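# Hang the ball basket on the stand's peg by its cord

## Task

Lift the shallow basket by its cord handle and hang it on the peg of the stand; this only counts if all the balls are still inside the basket at the end.

## Robot and tools

Robot: two arms, left_arm and right_arm, each with a two-finger gripper. Calibrated base positions in the scene frame are about (-0.049, +0.296, +0.005) m for left_arm and (-0.007, -0.370, +0.045) m for right_arm, both turned very slightly about z. A camera stand is fixed to the floor behind them.

Frame: the scene frame has its origin at table-top height, midway between the nominal bases. +x points out over the table, +z points up, and +y is toward left_arm. Arm names do not match the left and right of an image. Reported hand positions (metres) and quaternions (wxyz) use this frame and may be wrong by a few centimetres, more at long reach. Gripper axes: fingers point along the gripper's +z and open along its y. end_effector_position is the point between the pads, about 1 cm behind the tips.

Row layout, used by both moving tools: 14 numbers, each in [-1, 1]. The first 7 are left_arm: dx, dy, dz, rx, ry, rz, opening. The last 7 are right_arm in the same order. dx, dy, dz are an offset along the scene axes. rx, ry, rz form one rotation vector, applied about the hand position. Scale: 1.0 equals 0.6 m or 180 degrees. If the length of dx, dy, dz is over 1.0 it may be shortened. All offsets count from that arm's "Hand target" at the start of the call, never from the previous row. Sending the same offset twice moves the arm twice. Six zeros re-command the current Hand target. Opening is not an offset: +1 is fully open (0.094 m) and -1 is closed. Always send the opening you want, because a 0 means half open. To leave a gripper alone, resend its present command.

execute_actions(actions, cameras): actions is a list of actions. Each action is a list of up to 15 rows, one row per 1/30 s step. A short action repeats its last row until 15 steps have run. Images come back only if actions is [] or if cameras names them. Cameras are cam_high, cam_low, cam_left_wrist and cam_right_wrist; ["all"] gives every camera. An unknown name makes the call invalid.

move(target, speed, blend, opening_speed, grip_force, blocking, cameras): drives each gripper along a straight line to an offset target. target is one 14-number row, or a list of up to 15 rows that all count from the same starting Hand targets. speed is the top speed in m/s, from 0.002 to 2.9 (default 0.25), and turning is capped at twice that in rad/s. It can be one value or one per target. blend (m) rounds the corners between listed targets; 0 makes the arms stop at each one. opening_speed (per second on the -1..+1 scale, at least 0.2) closes the fingers gradually. grip_force sets the force per pad in newtons, 10 to 50, given once or once per arm, and it stays in effect until changed. Lower forces close slowly. blocking=false returns after about 0.5 s while the motion keeps going. A move lasts at most 10 s. It does not avoid obstacles or the other arm. The gripper trails the path and can overshoot, more so when fast or with the arm stretched out. Keep paths away from an arm's own base. The result adds a "move:" line giving the ending (done, off_target, moving, held, fault) and any limits (paced = pose clipped, held = steps withheld). done means within 10 mm and 2 degrees. Neither done nor off_target tells you whether anything was touched.

wait(seconds 0..10): lets time pass with the last commands held. stop(): brakes a running move, which needs some distance. zoom_image(camera, region [x0,y0,x1,y1] in pixels, at most 504x504): gives a closer view of the newest image from that camera. read_manual(section="licences"): returns licence text only. finished_scene(scene): ends the current scene for good. Pass that scene's number, and call it only once the basket hangs steadily without the robot.

Results: Hand target is your last commanded pose after clipping, and later offsets count from it. A gripper often rests a few cm short because of friction or load. Waiting does not close that gap. Command it again, or add the missing distance. Each step can turn the commanded orientation at most 40 degrees from the measured one. grip_measured uses the opening scale. It reads slightly wide when empty and narrower than the part when squeezing. Past first touch, force grows about 1 N per 0.001, then jumps to the limit. Let go by commanding well above grip_measured. Joint velocities "within noise" means the arm is still. Joint torques include the arm's own weight, so they are nonzero in free air. Results can also show step readings, motor temperatures and tool commands.

Camera sizes are 896x504 each. Approximate focal lengths in pixels: cam_high 442.083, cam_low 422.22 (strong distortion), cam_left_wrist 454.905, cam_right_wrist 470.682. Principal points are near (448, 250).

Avoid: dropping the basket or spilling balls, since every ball must stay in. Letting anything fall off the table, or leaving it off the table. Hitting the stand, peg or table hard. Grippers or wrist cameras touching each other, or one gripper closing on the other's fingers, since that can end the scene. Straining the camera cables. A blocked arm keeps pushing until you command it back past its gripper. Long holds of loads, stretched-out poses and unreachable targets heat the motors. At 75 °C you get a MOTOR HOT warning. At 90 °C that arm folds up and goes idle. Objects may sometimes be nudged by outside pushes. The scene keeps running while you think.

Each tool is called after "Request:" as name(argument=value, ...), one argument or row to a line, values as JSON.

## Session

Request:
execute_actions(
  actions=[],
)

Scene clock: 0.00 s.
left_arm: end_effector_position=(+0.3512, +0.2478, +0.1116) grip_measured=+1.000 end_effector_quat_wxyz=(+0.602, +0.089, +0.792, -0.054) | right_arm: end_effector_position=(+0.4038, -0.4179, +0.1702) grip_measured=+1.000 end_effector_quat_wxyz=(+0.592, +0.124, +0.786, -0.127)
Joint positions: left_arm=[-0.041 1.572 0.362 0.935 0.134 0.061 0.094] | right_arm=[0.067 1.551 0.464 0.793 0.406 0.065 0.094]
Joint velocities: within noise
Joint torques (N m): no reading
Motor temperatures (°C): left_arm=[29 27 33 34 26 25 24] | right_arm=[27 24 37 31 26 24 26]
Heat: left arm: 34 °C; right arm: 37 °C.
Hand target: left_arm +0.3549, +0.2474, +0.1229; +0.616, +0.090, +0.781, -0.054 | right_arm +0.4049, -0.4186, +0.1745; +0.596, +0.126, +0.783, -0.128
Tool commands: left_gripper/opening=+1.0 right_gripper/opening=+1.0

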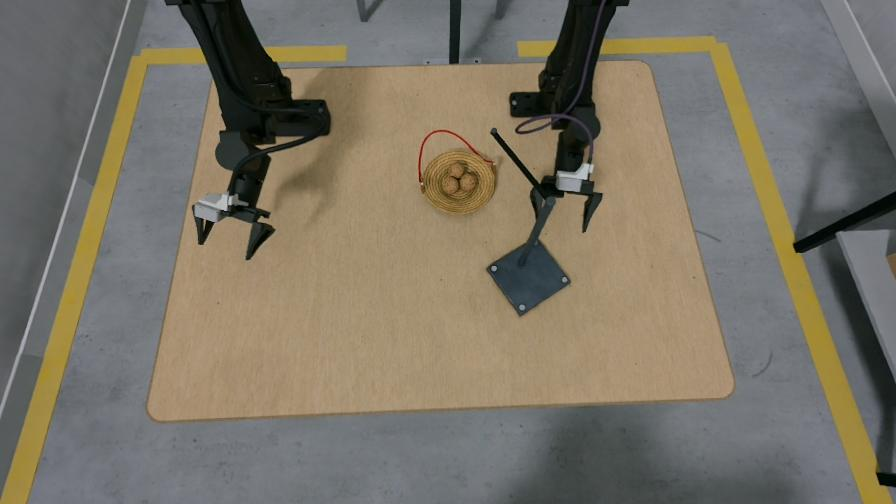

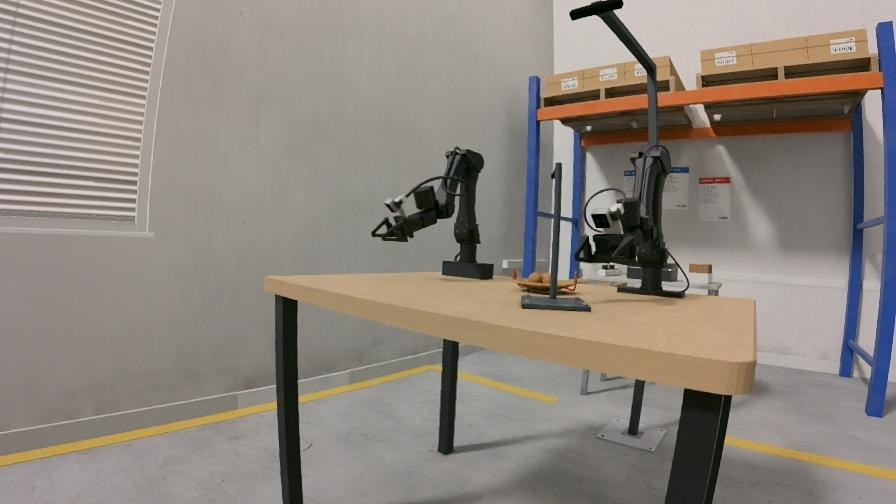

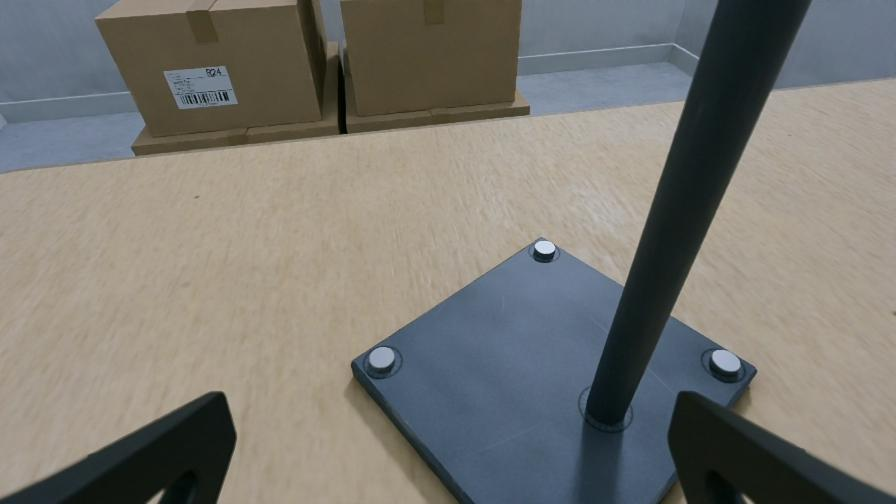

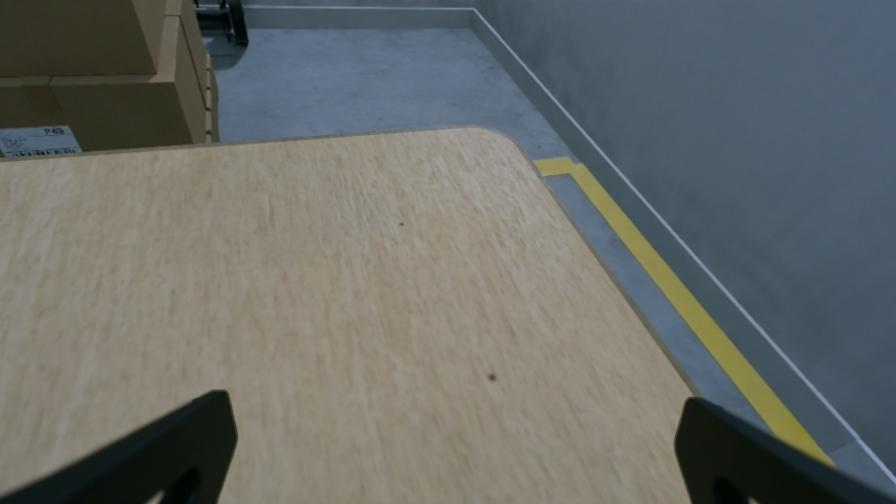

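Request:
zoom_image(
  camera="cam_high",
  region=[380, 100, 620, 330],
)

Request:
zoom_image(
  camera="cam_low",
  region=[460, 140, 660, 330],
)

Scaled by 2.100 from the camera's 896x504 image, which has a finer 1280x720 frame.

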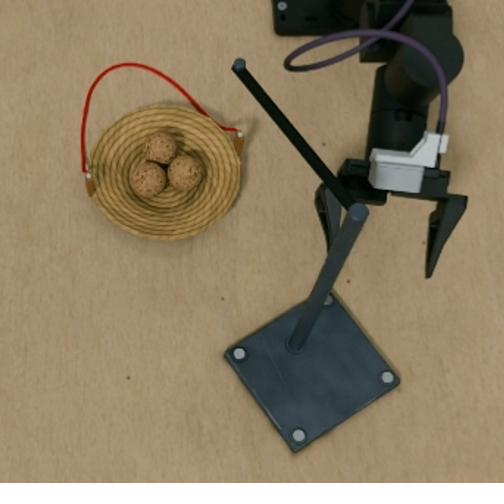

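Scaled by 2.520 from the camera's 896x504 image, which has a finer 1280x720 frame.

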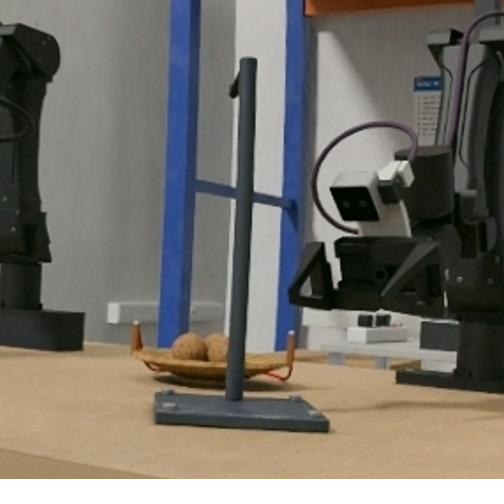

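Request:
move(
  target=[
    [-0.25,-0.04,0.1,0,0,0,1,0,0,0,0,0,0,1],
    [-0.458,-0.379,0.15,0.1675,0.209,-0.295,1,0,0,0,0,0,0,1],
  ],
  blend=[0.03,0],
  cameras=["all"],
)

Scene clock: 51.77 s.
left_arm: end_effector_position=(+0.0803, +0.0275, +0.1999) grip_measured=+1.000 end_effector_quat_wxyz=(+0.201, +0.542, +0.805, -0.134) | right_arm: end_effector_position=(+0.4038, -0.4179, +0.1702) grip_measured=+1.000 end_effector_quat_wxyz=(+0.592, +0.124, +0.786, -0.127)
Joint positions: left_arm=[-1.08 1.237 1.191 -1.038 0.038 0.075 0.094] | right_arm=[0.067 1.551 0.464 0.793 0.406 0.065 0.094]
Joint torques (N m): left_arm=[-0.73 -3.63 10.84 1.01 0.05 0.06] | right_arm=[-0.01 -5.2 4.51 1.62 0.12 -0.03]
Heat: left arm: 38 °C; right arm: 37 °C.
Hand target: left_arm +0.0801, +0.0200, +0.2130; +0.213, +0.546, +0.797, -0.146 | right_arm +0.4049, -0.4186, +0.1745; +0.596, +0.126, +0.783, -0.128
Off the commanded pose: left_arm 0.015 m, 2 deg | right_arm 0.005 m, 1 deg.
move: off_target (left_arm)

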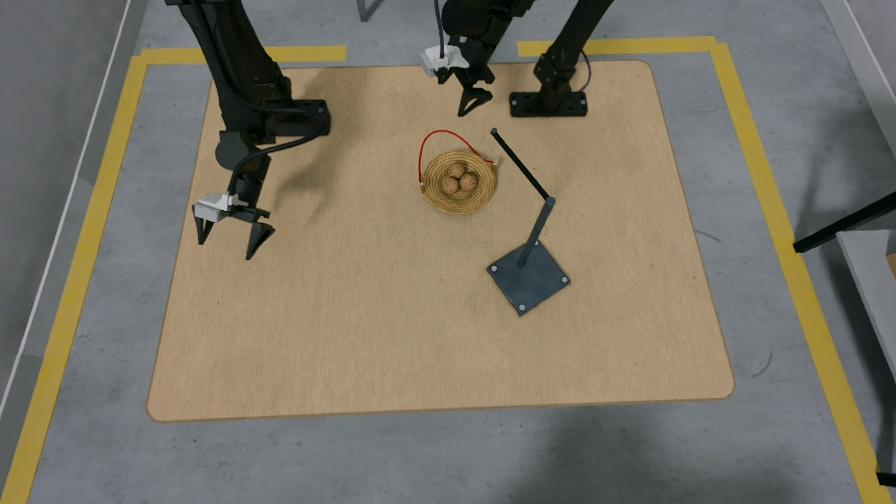

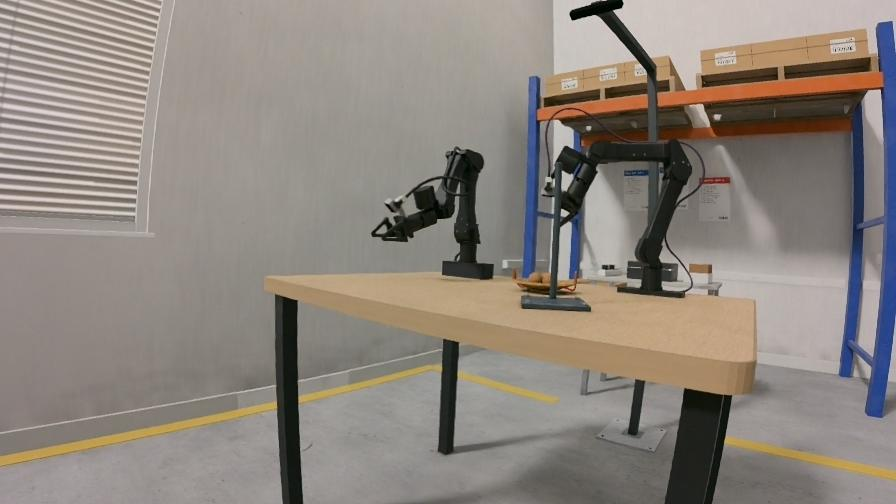

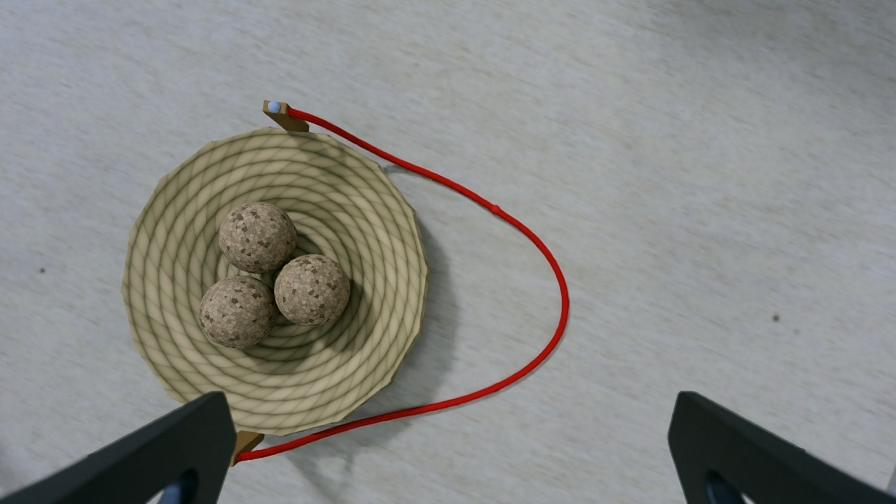

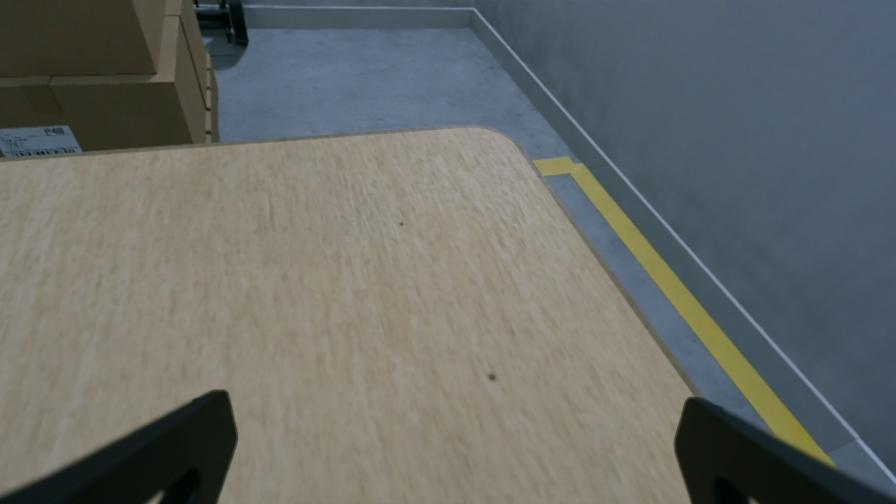

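Request:
move(
  target=[-0.103,-0.07,-0.27,0,0,0,0.2,0,0,0,0,0,0,1],
  cameras=["cam_left_wrist","cam_high"],
)

Scene clock: 65.47 s.
left_arm: end_effector_position=(+0.0179, -0.0174, +0.0507) grip_measured=+0.202 end_effector_quat_wxyz=(+0.204, +0.549, +0.798, -0.142) | right_arm: end_effector_position=(+0.4038, -0.4179, +0.1702) grip_measured=+1.000 end_effector_quat_wxyz=(+0.592, +0.124, +0.786, -0.127)
Joint positions: left_arm=[-1.397 1.405 0.7 -0.373 -0.099 -0.187 0.056] | right_arm=[0.067 1.551 0.464 0.793 0.406 0.065 0.094]
Joint torques (N m): left_arm=[-0.81 -4.46 6.48 1.28 -0.19 -0.08] | right_arm=[-0.02 -5.23 4.49 1.63 0.12 -0.05]
Heat: left arm: 37 °C; right arm: 37 °C.
Hand target: left_arm +0.0182, -0.0220, +0.0510; +0.213, +0.547, +0.797, -0.146 | right_arm +0.4049, -0.4186, +0.1745; +0.596, +0.126, +0.783, -0.128
Off the commanded pose: left_arm 0.005 m, 1 deg | right_arm 0.005 m, 1 deg.
move: done
Images, in order (width x height): cam_high 896x504, cam_left_wrist 896x504.

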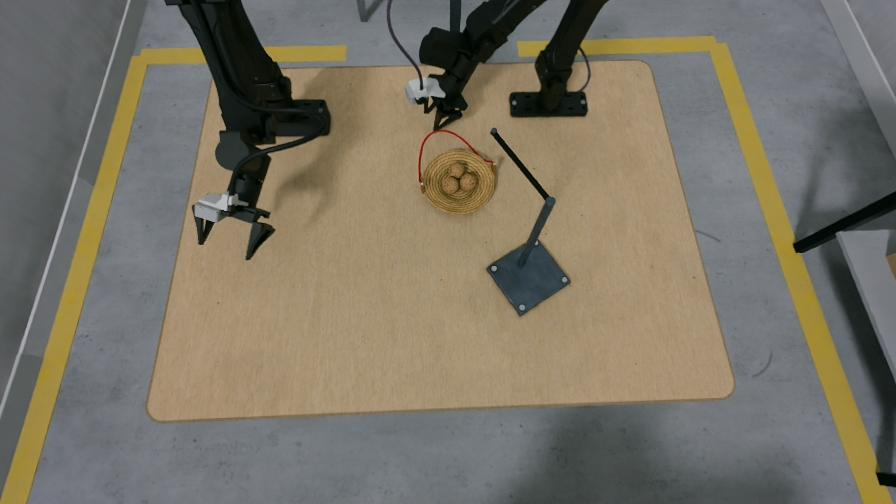

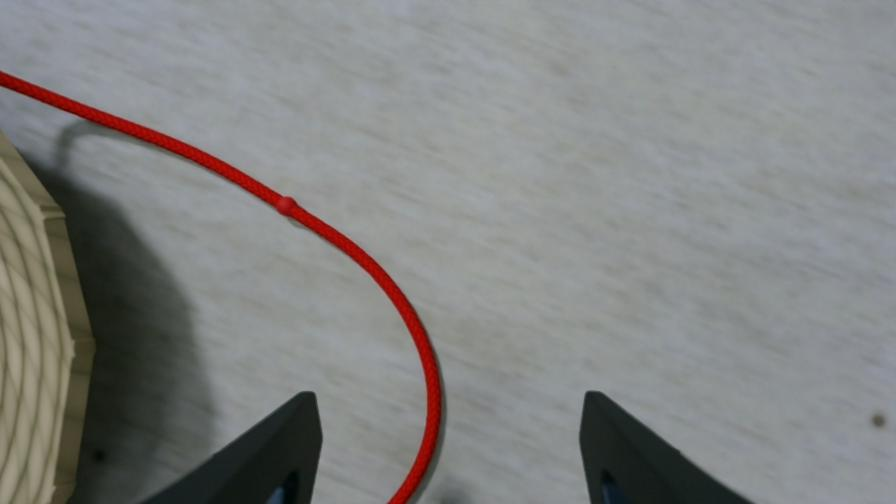

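Request:
move(
  target=[-0.008,0.022,-0.055,0,0,0,0.2,0,0,0,0,0,0,1],
  speed=0.1,
  cameras=["cam_left_wrist"],
)

Scene clock: 74.63 s.
left_arm: end_effector_position=(+0.0132, -0.0046, +0.0177) grip_measured=+0.202 end_effector_quat_wxyz=(+0.204, +0.549, +0.798, -0.142) | right_arm: end_effector_position=(+0.4038, -0.4179, +0.1702) grip_measured=+1.000 end_effector_quat_wxyz=(+0.592, +0.124, +0.786, -0.127)
Joint positions: left_arm=[-1.41 1.433 0.57 -0.216 -0.106 -0.199 0.056] | right_arm=[0.067 1.551 0.464 0.793 0.406 0.065 0.094]
Joint torques (N m): left_arm=[-0.83 -4.25 6 1.27 -0.2 -0.09] | right_arm=[-0.01 -5.22 4.52 1.61 0.12 -0.03]
Heat: left arm: 37 °C; right arm: 37 °C.
Hand target: left_arm +0.0135, -0.0088, +0.0179; +0.213, +0.546, +0.797, -0.146 | right_arm +0.4049, -0.4186, +0.1745; +0.596, +0.126, +0.783, -0.128
Off the commanded pose: left_arm 0.004 m, 1 deg | right_arm 0.005 m, 1 deg.
move: done
Images, in order (width x height): cam_left_wrist 896x504.

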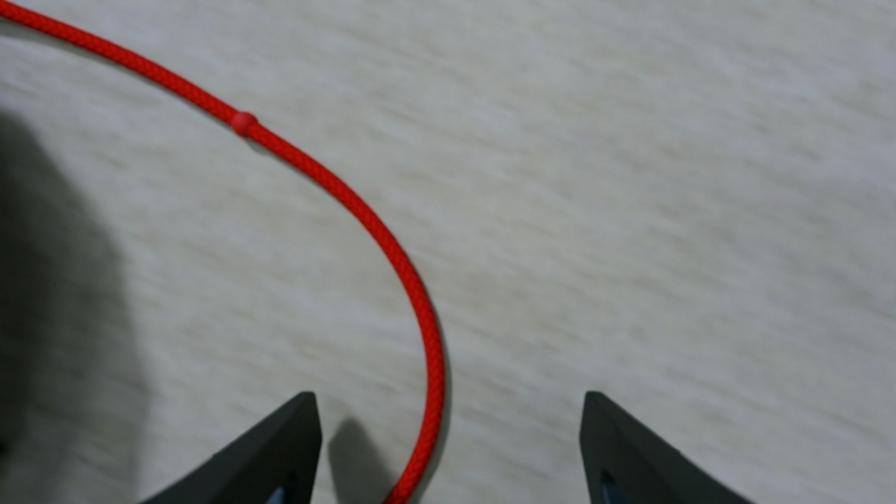

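Request:
move(
  target=[
    [0,0,-0.0135,0,0,0,0.2,0,0,0,0,0,0,1],
    [0,0,-0.0135,0,0,0,-1,0,0,0,0,0,0,1],
  ],
  speed=0.05,
  opening_speed=0.6,
  cameras=["cam_left_wrist"],
)

Scene clock: 79.90 s.
left_arm: end_effector_position=(+0.0153, -0.0089, +0.0136) grip_measured=-0.971 end_effector_quat_wxyz=(+0.213, +0.546, +0.797, -0.146) | right_arm: end_effector_position=(+0.4038, -0.4179, +0.1702) grip_measured=+1.000 end_effector_quat_wxyz=(+0.592, +0.124, +0.786, -0.127)
Joint positions: left_arm=[-1.41 1.455 0.557 -0.161 -0.114 -0.199 0.001] | right_arm=[0.067 1.551 0.464 0.793 0.406 0.065 0.094]
Joint torques (N m): left_arm=[-0.83 -4.01 5.39 1.21 -0.12 -0.07] | right_arm=[-0.08 -5.24 4.51 1.61 0.13 -0.05]
Heat: left arm: 37 °C; right arm: 37 °C.
Hand target: left_arm +0.0135, -0.0088, +0.0099; +0.213, +0.547, +0.797, -0.146 | right_arm +0.4049, -0.4186, +0.1745; +0.596, +0.126, +0.783, -0.128
Off the commanded pose: left_arm 0.004 m, 0 deg | right_arm 0.005 m, 1 deg.
move: done
Images, in order (width x height): cam_left_wrist 896x504.

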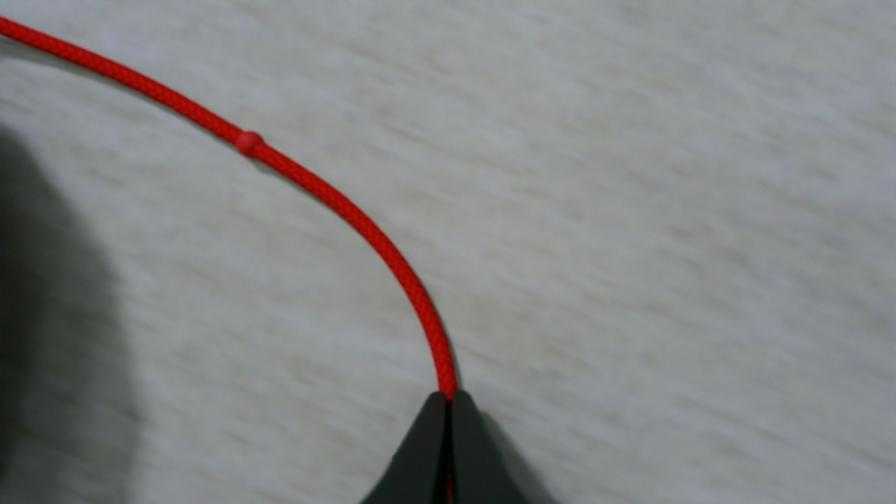

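Request:
move(
  target=[
    [0.1,0.02,0.15,0,0,0,-1,0,0,0,0,0,0,1],
    [0.3,0.075,0.26,0,0,0,-1,0,0,0,0,0,0,1],
  ],
  speed=0.1,
  blend=[0.03,0],
  cameras=["all"],
)

Scene clock: 87.50 s.
left_arm: end_effector_position=(+0.1880, +0.0426, +0.1546) grip_measured=-0.976 end_effector_quat_wxyz=(+0.200, +0.544, +0.803, -0.138) | right_arm: end_effector_position=(+0.4038, -0.4179, +0.1702) grip_measured=+1.000 end_effector_quat_wxyz=(+0.592, +0.124, +0.786, -0.127)
Joint positions: left_arm=[-0.684 1.45 1.178 -0.858 0.226 0.436 0.001] | right_arm=[0.067 1.551 0.464 0.793 0.406 0.065 0.094]
Joint torques (N m): left_arm=[0.34 -5.26 10.84 0.9 0.24 0.05] | right_arm=[-0.03 -5.26 4.52 1.61 0.13 -0.04]
Heat: left arm: 36 °C; right arm: 37 °C.
Hand target: left_arm +0.1935, +0.0362, +0.1659; +0.213, +0.546, +0.797, -0.146 | right_arm +0.4049, -0.4186, +0.1745; +0.596, +0.126, +0.783, -0.128
Off the commanded pose: left_arm 0.014 m, 2 deg | right_arm 0.005 m, 1 deg.
move: off_target (left_arm)

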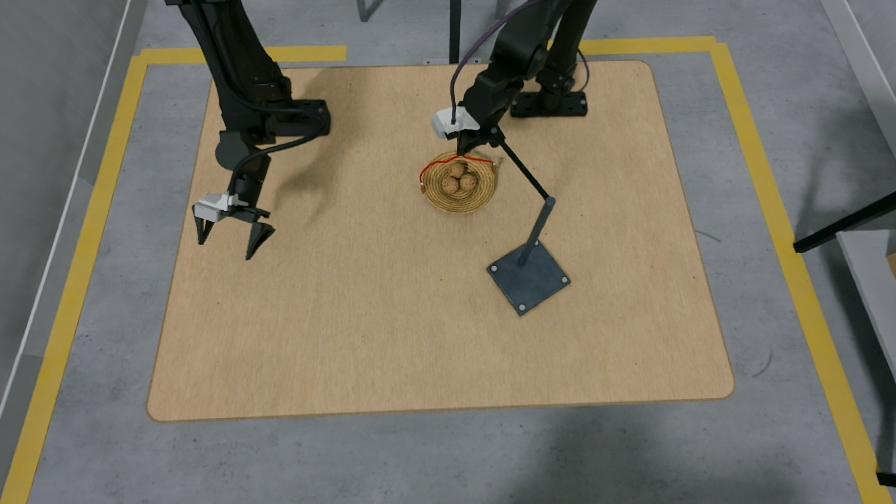

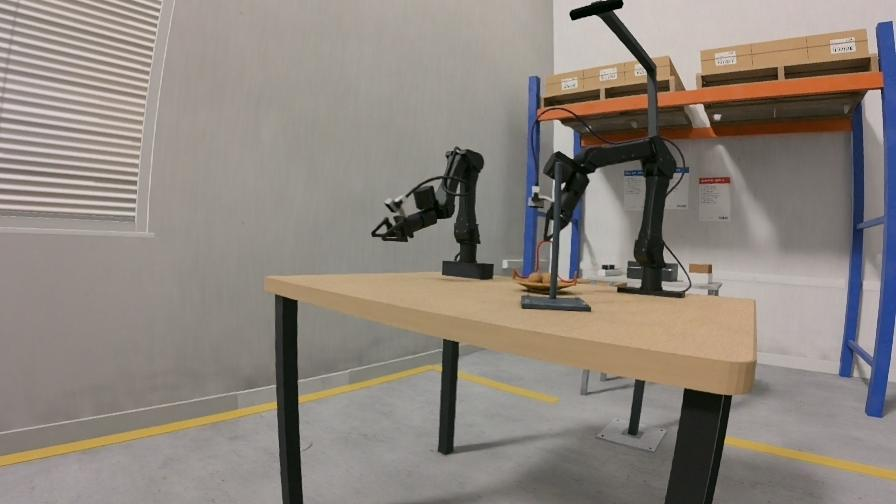

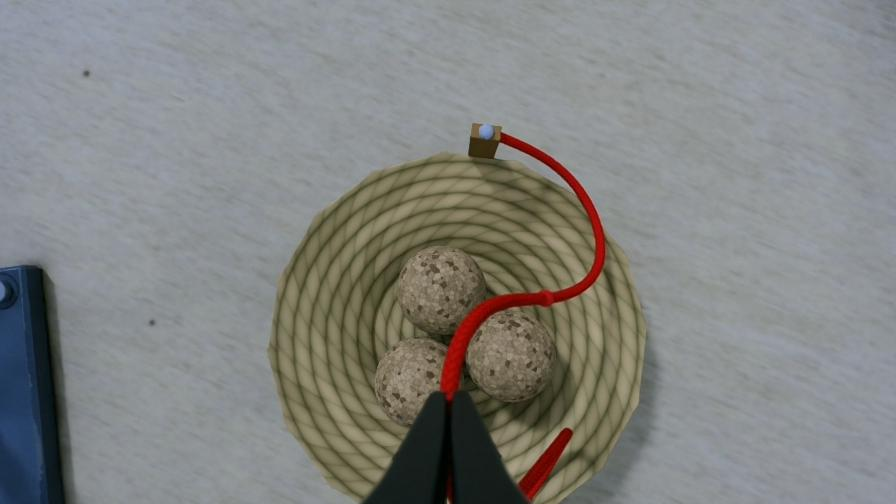

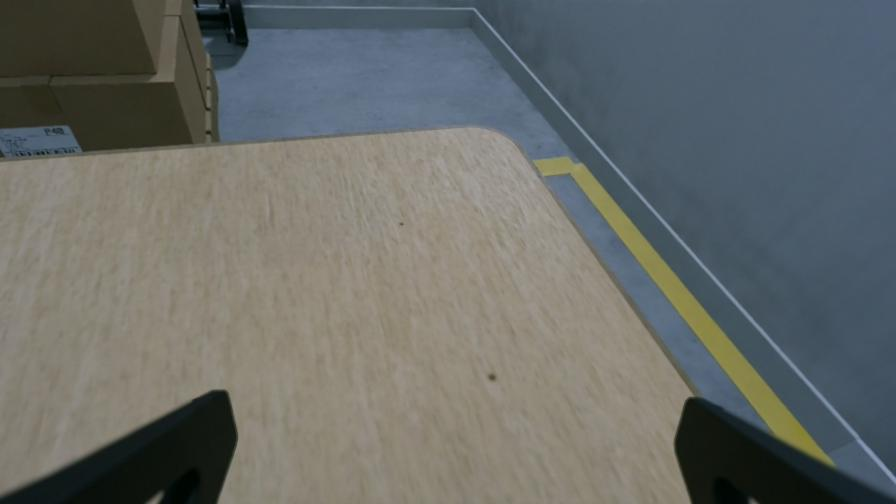

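Request:
move(
  target=[
    [-0.04,-0.03,0.05,-0.069,-0.047,0.075,-1,0,0,0,0,0,0,1],
    [-0.04,-0.03,0.22,-0.069,-0.047,0.075,-1,0,0,0,0,0,0,1],
    [-0.04,-0.03,0.38,-0.069,-0.047,0.075,-1,0,0,0,0,0,0,1],
  ],
  speed=[0.1,0.08,0.08],
  blend=0.01,
  cameras=["all"],
)

Request:
zoom_image(
  camera="cam_high",
  region=[380, 70, 620, 270],
)

Request:
zoom_image(
  camera="cam_low",
  region=[480, 120, 680, 320],
)

Scene clock: 105.83 s.
left_arm: end_effector_position=(+0.1674, +0.0239, +0.3757) grip_measured=-0.979 end_effector_quat_wxyz=(+0.317, +0.438, +0.828, -0.152) | right_arm: end_effector_position=(+0.4038, -0.4179, +0.1702) grip_measured=+1.000 end_effector_quat_wxyz=(+0.592, +0.124, +0.786, -0.127)
Joint positions: left_arm=[-0.863 1.512 2.054 -1.396 0.032 0.077 0.001] | right_arm=[0.067 1.551 0.464 0.793 0.406 0.065 0.094]
Joint torques (N m): left_arm=[-0.87 -5.01 9.46 1.58 -0.05 -0.1] | right_arm=[0.01 -5.24 4.52 1.61 0.14 -0.04]
Heat: left arm: 36 °C; right arm: 37 °C.
Hand target: left_arm +0.1695, +0.0181, +0.3938; +0.345, +0.432, +0.817, -0.164 | right_arm +0.4049, -0.4186, +0.1745; +0.596, +0.126, +0.783, -0.128
Off the commanded pose: left_arm 0.019 m, 4 deg | right_arm 0.005 m, 1 deg.
move: off_target (left_arm)

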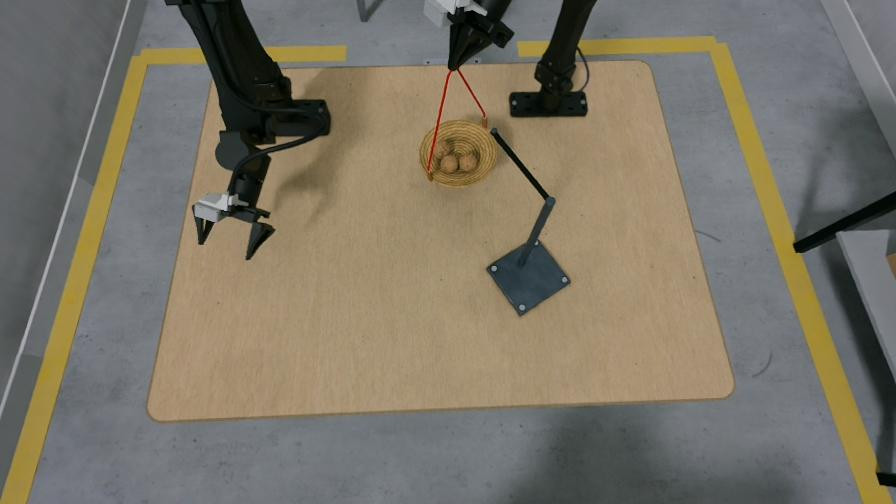

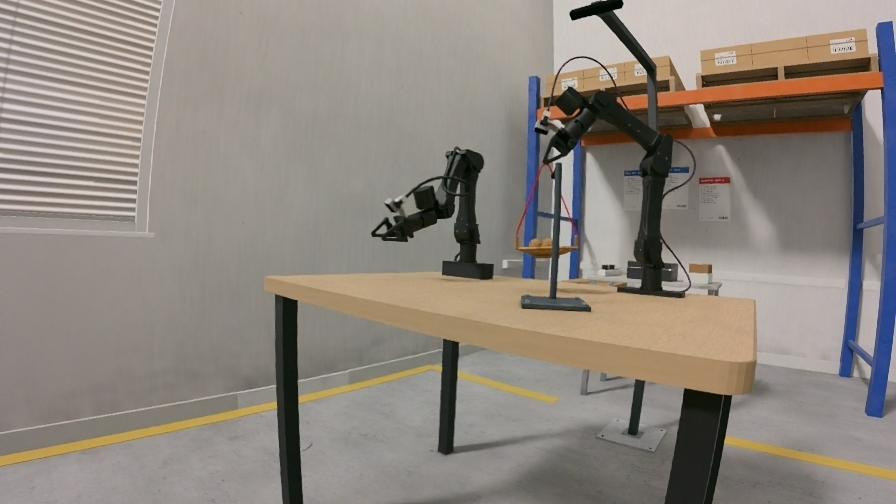

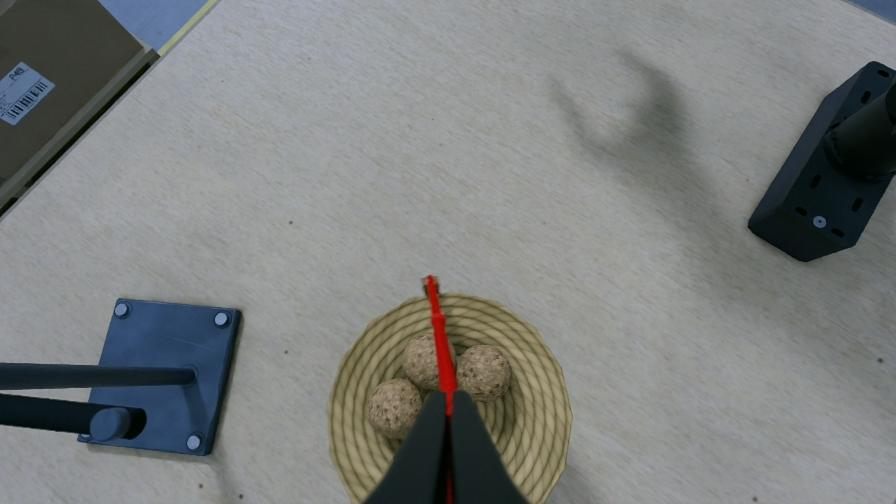

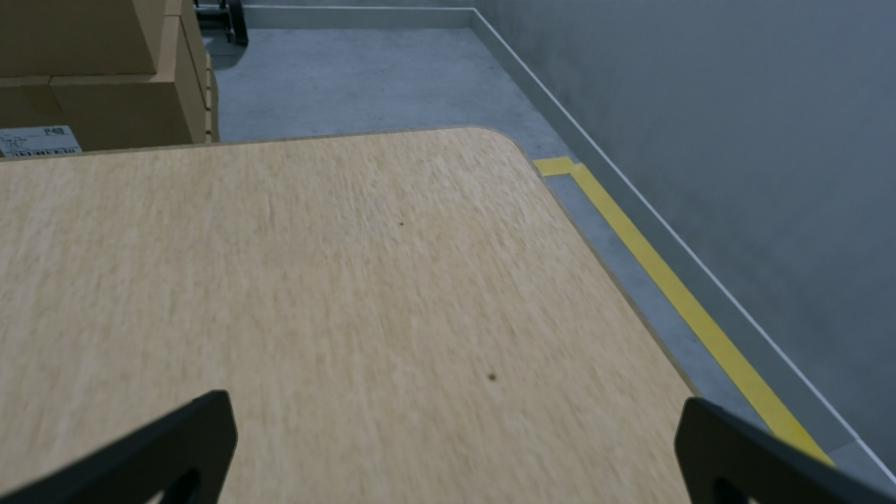

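Scaled by 2.100 from the camera's 896x504 image, which has a finer 1280x720 frame.

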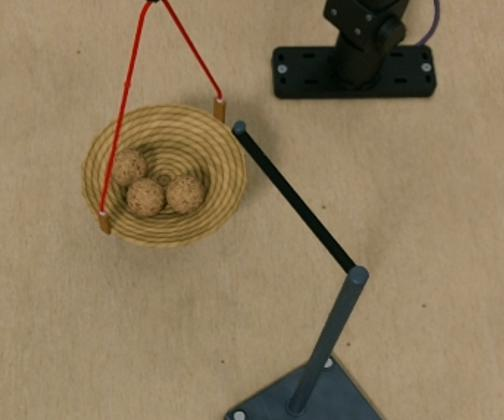

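Scaled by 2.520 from the camera's 896x504 image, which has a finer 1280x720 frame.

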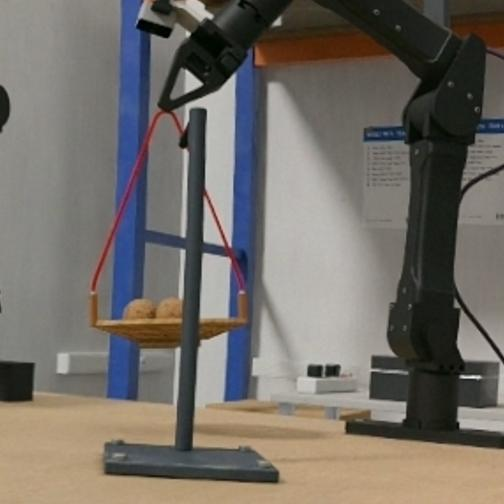

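Request:
move(
  target=[0.087,0.079,0,0,0,0,-1,0,0,0,0,0,0,1],
  speed=0.06,
  cameras=["all"],
)

Request:
zoom_image(
  camera="cam_low",
  region=[500, 120, 620, 280],
)

Scene clock: 121.70 s.
left_arm: end_effector_position=(+0.2177, +0.0694, +0.3765) grip_measured=-0.979 end_effector_quat_wxyz=(+0.317, +0.431, +0.831, -0.154) | right_arm: end_effector_position=(+0.4038, -0.4179, +0.1702) grip_measured=+1.000 end_effector_quat_wxyz=(+0.592, +0.124, +0.786, -0.127)
Joint positions: left_arm=[-0.572 1.546 2.096 -1.429 0.221 0.285 0.001] | right_arm=[0.067 1.551 0.464 0.793 0.406 0.065 0.094]
Joint torques (N m): left_arm=[0.59 -5.09 9.42 1.49 0.27 0.04] | right_arm=[-0.05 -5.23 4.51 1.61 0.13 -0.03]
Heat: left arm: 37 °C; right arm: 37 °C.
Hand target: left_arm +0.2217, +0.0655, +0.3937; +0.344, +0.433, +0.817, -0.164 | right_arm +0.4049, -0.4186, +0.1745; +0.596, +0.126, +0.783, -0.128
Off the commanded pose: left_arm 0.018 m, 4 deg | right_arm 0.005 m, 1 deg.
move: off_target (left_arm)

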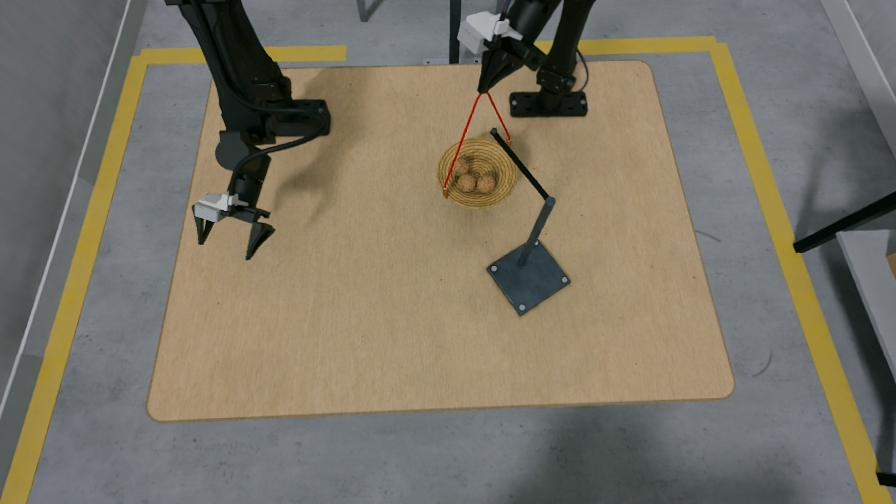

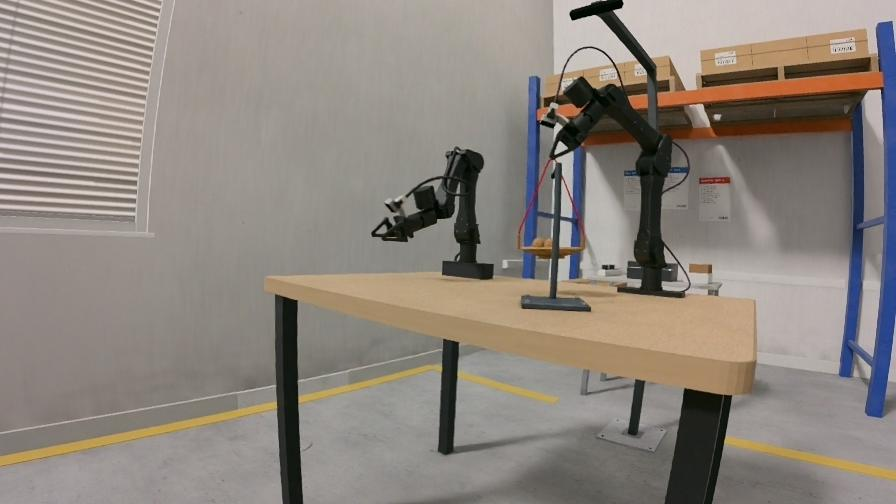

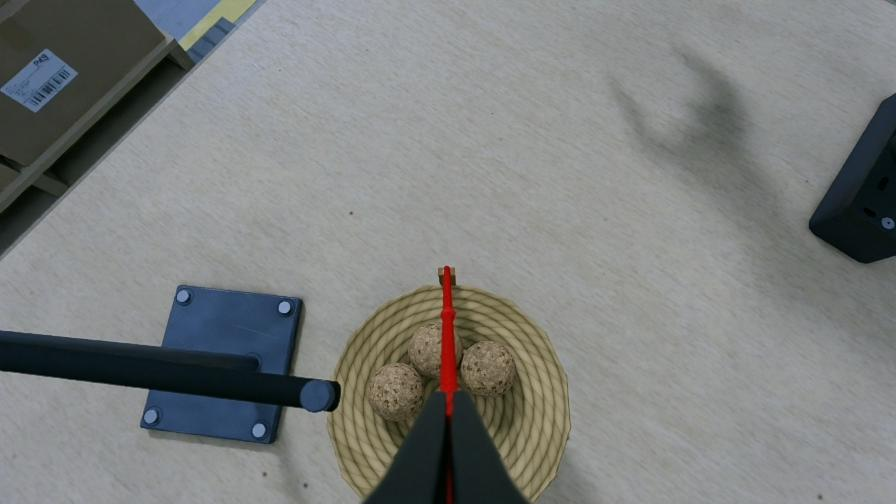

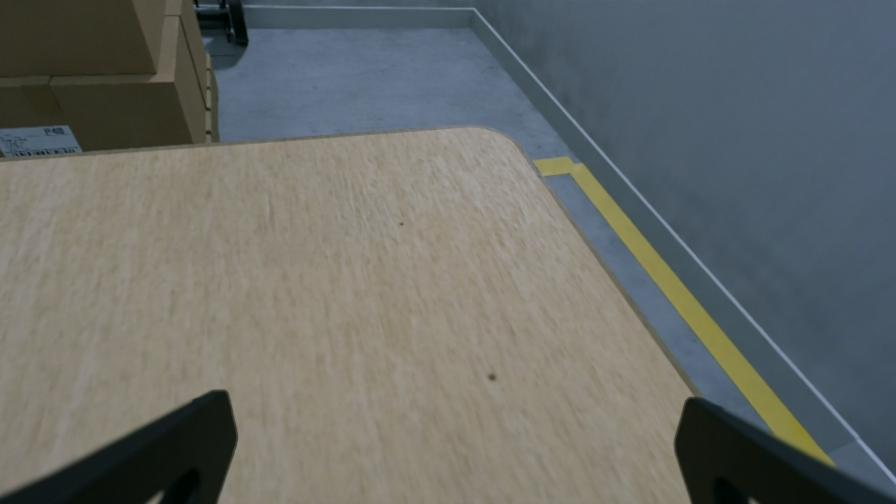

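Scaled by 3.150 from the camera's 896x504 image, which has a finer 1280x720 frame.

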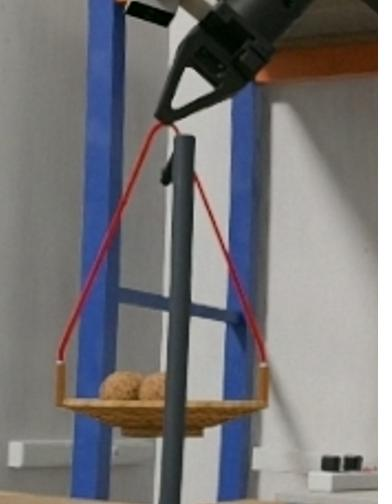

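Request:
move(
  target=[0.148,0.088,0,0,0,0,-1,0,0,0,0,0,0,1],
  speed=0.06,
  cameras=["all"],
)

Request:
zoom_image(
  camera="cam_low",
  region=[500, 120, 620, 280],
)

Request:
zoom_image(
  camera="cam_high",
  region=[420, 80, 580, 220],
)

Scene clock: 133.23 s.
left_arm: end_effector_position=(+0.3083, +0.1220, +0.3792) grip_measured=-0.979 end_effector_quat_wxyz=(+0.322, +0.425, +0.831, -0.158) | right_arm: end_effector_position=(+0.4038, -0.4179, +0.1702) grip_measured=+1.000 end_effector_quat_wxyz=(+0.592, +0.124, +0.786, -0.127)
Joint positions: left_arm=[-0.247 1.855 2.492 -1.59 0.423 0.541 0.001] | right_arm=[0.067 1.551 0.464 0.793 0.406 0.065 0.094]
Joint torques (N m): left_arm=[0.31 -7.49 8.54 1.33 0.45 0.05] | right_arm=[-0.03 -5.24 4.53 1.62 0.14 -0.03]
Heat: left arm: 37 °C; right arm: 37 °C.
Hand target: left_arm +0.3104, +0.1184, +0.3939; +0.345, +0.432, +0.817, -0.165 | right_arm +0.4049, -0.4186, +0.1745; +0.596, +0.126, +0.783, -0.128
Off the commanded pose: left_arm 0.015 m, 3 deg | right_arm 0.005 m, 1 deg.
joint read past its limit (left arm) — joint 4 (wrist pitch), lower limit.
joint sent to its limit (left arm) — joint 4 (wrist pitch), lower limit. The joint targets still meet the commanded pose.
move: off_target (left_arm)

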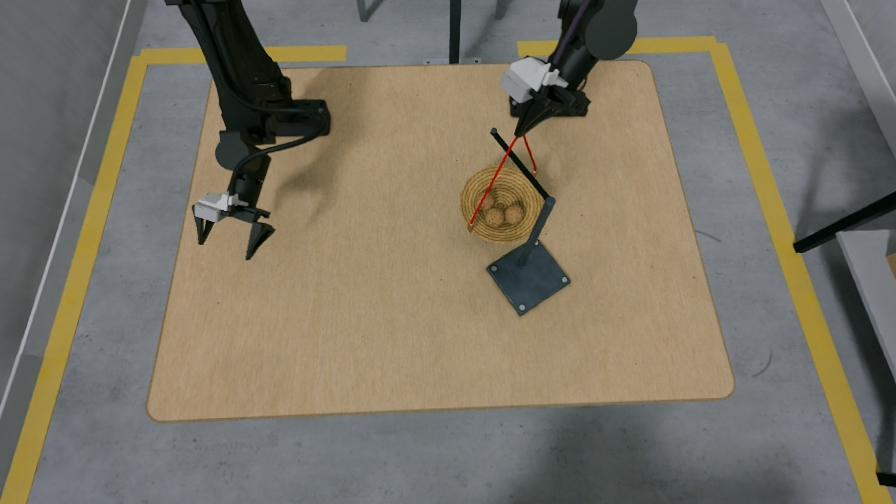

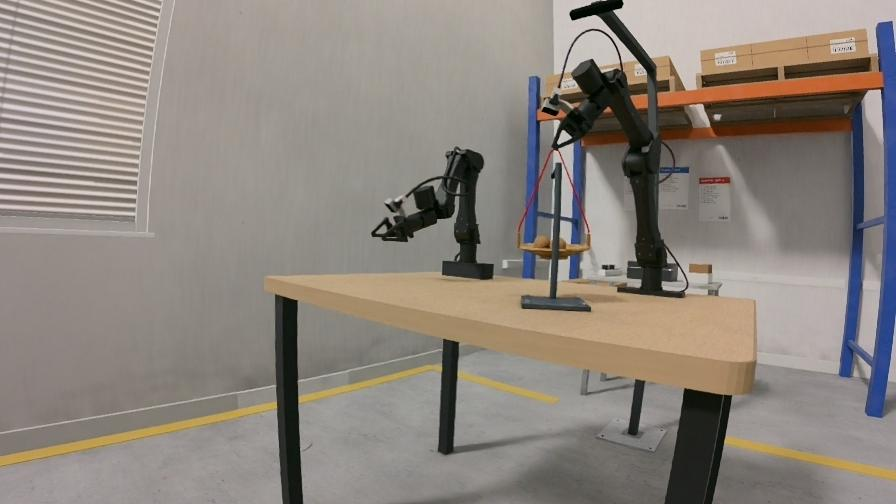

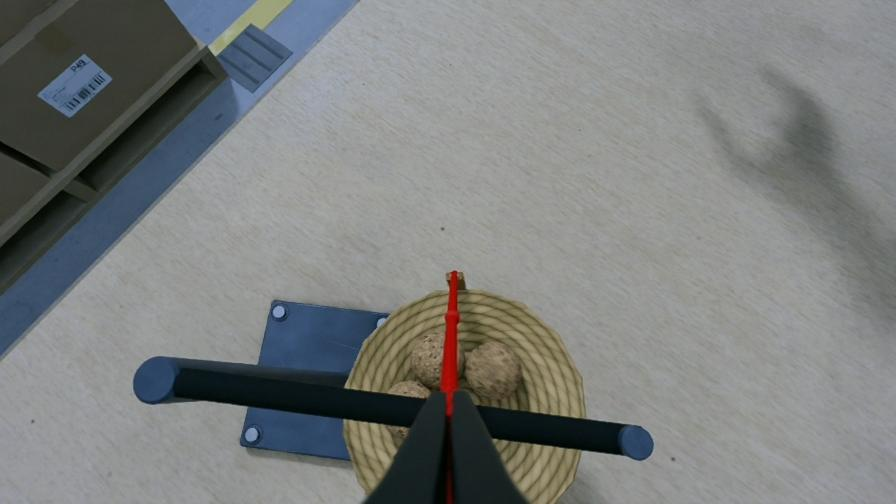

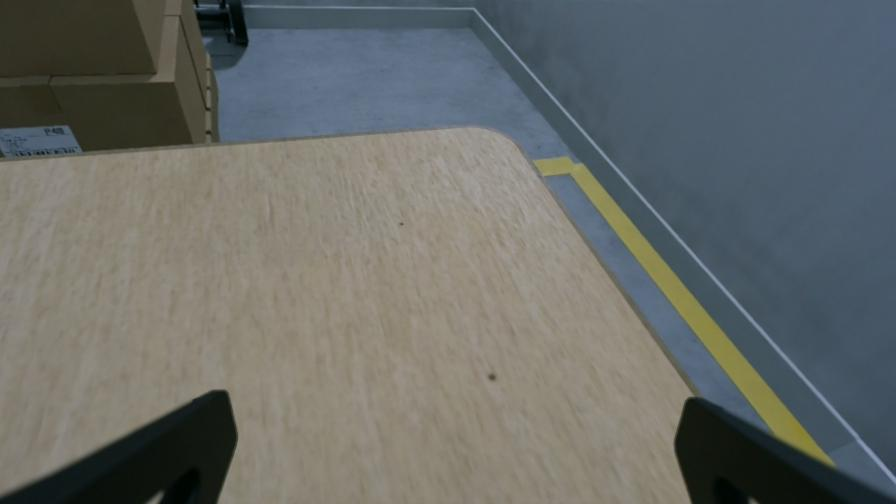

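Scaled by 3.150 from the camera's 896x504 image, which has a finer 1280x720 frame.

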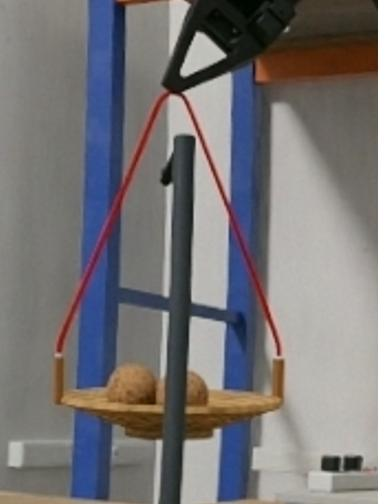

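Scaled by 3.150 from the camera's 896x504 image, which has a finer 1280x720 frame.

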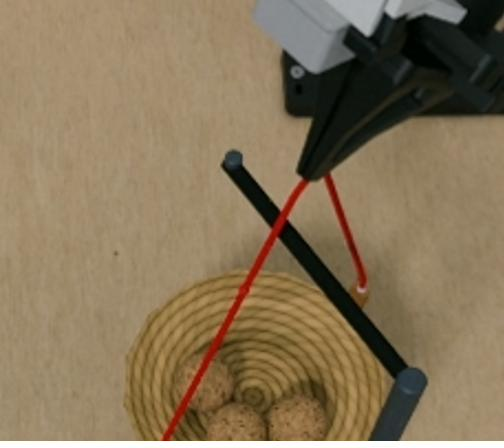

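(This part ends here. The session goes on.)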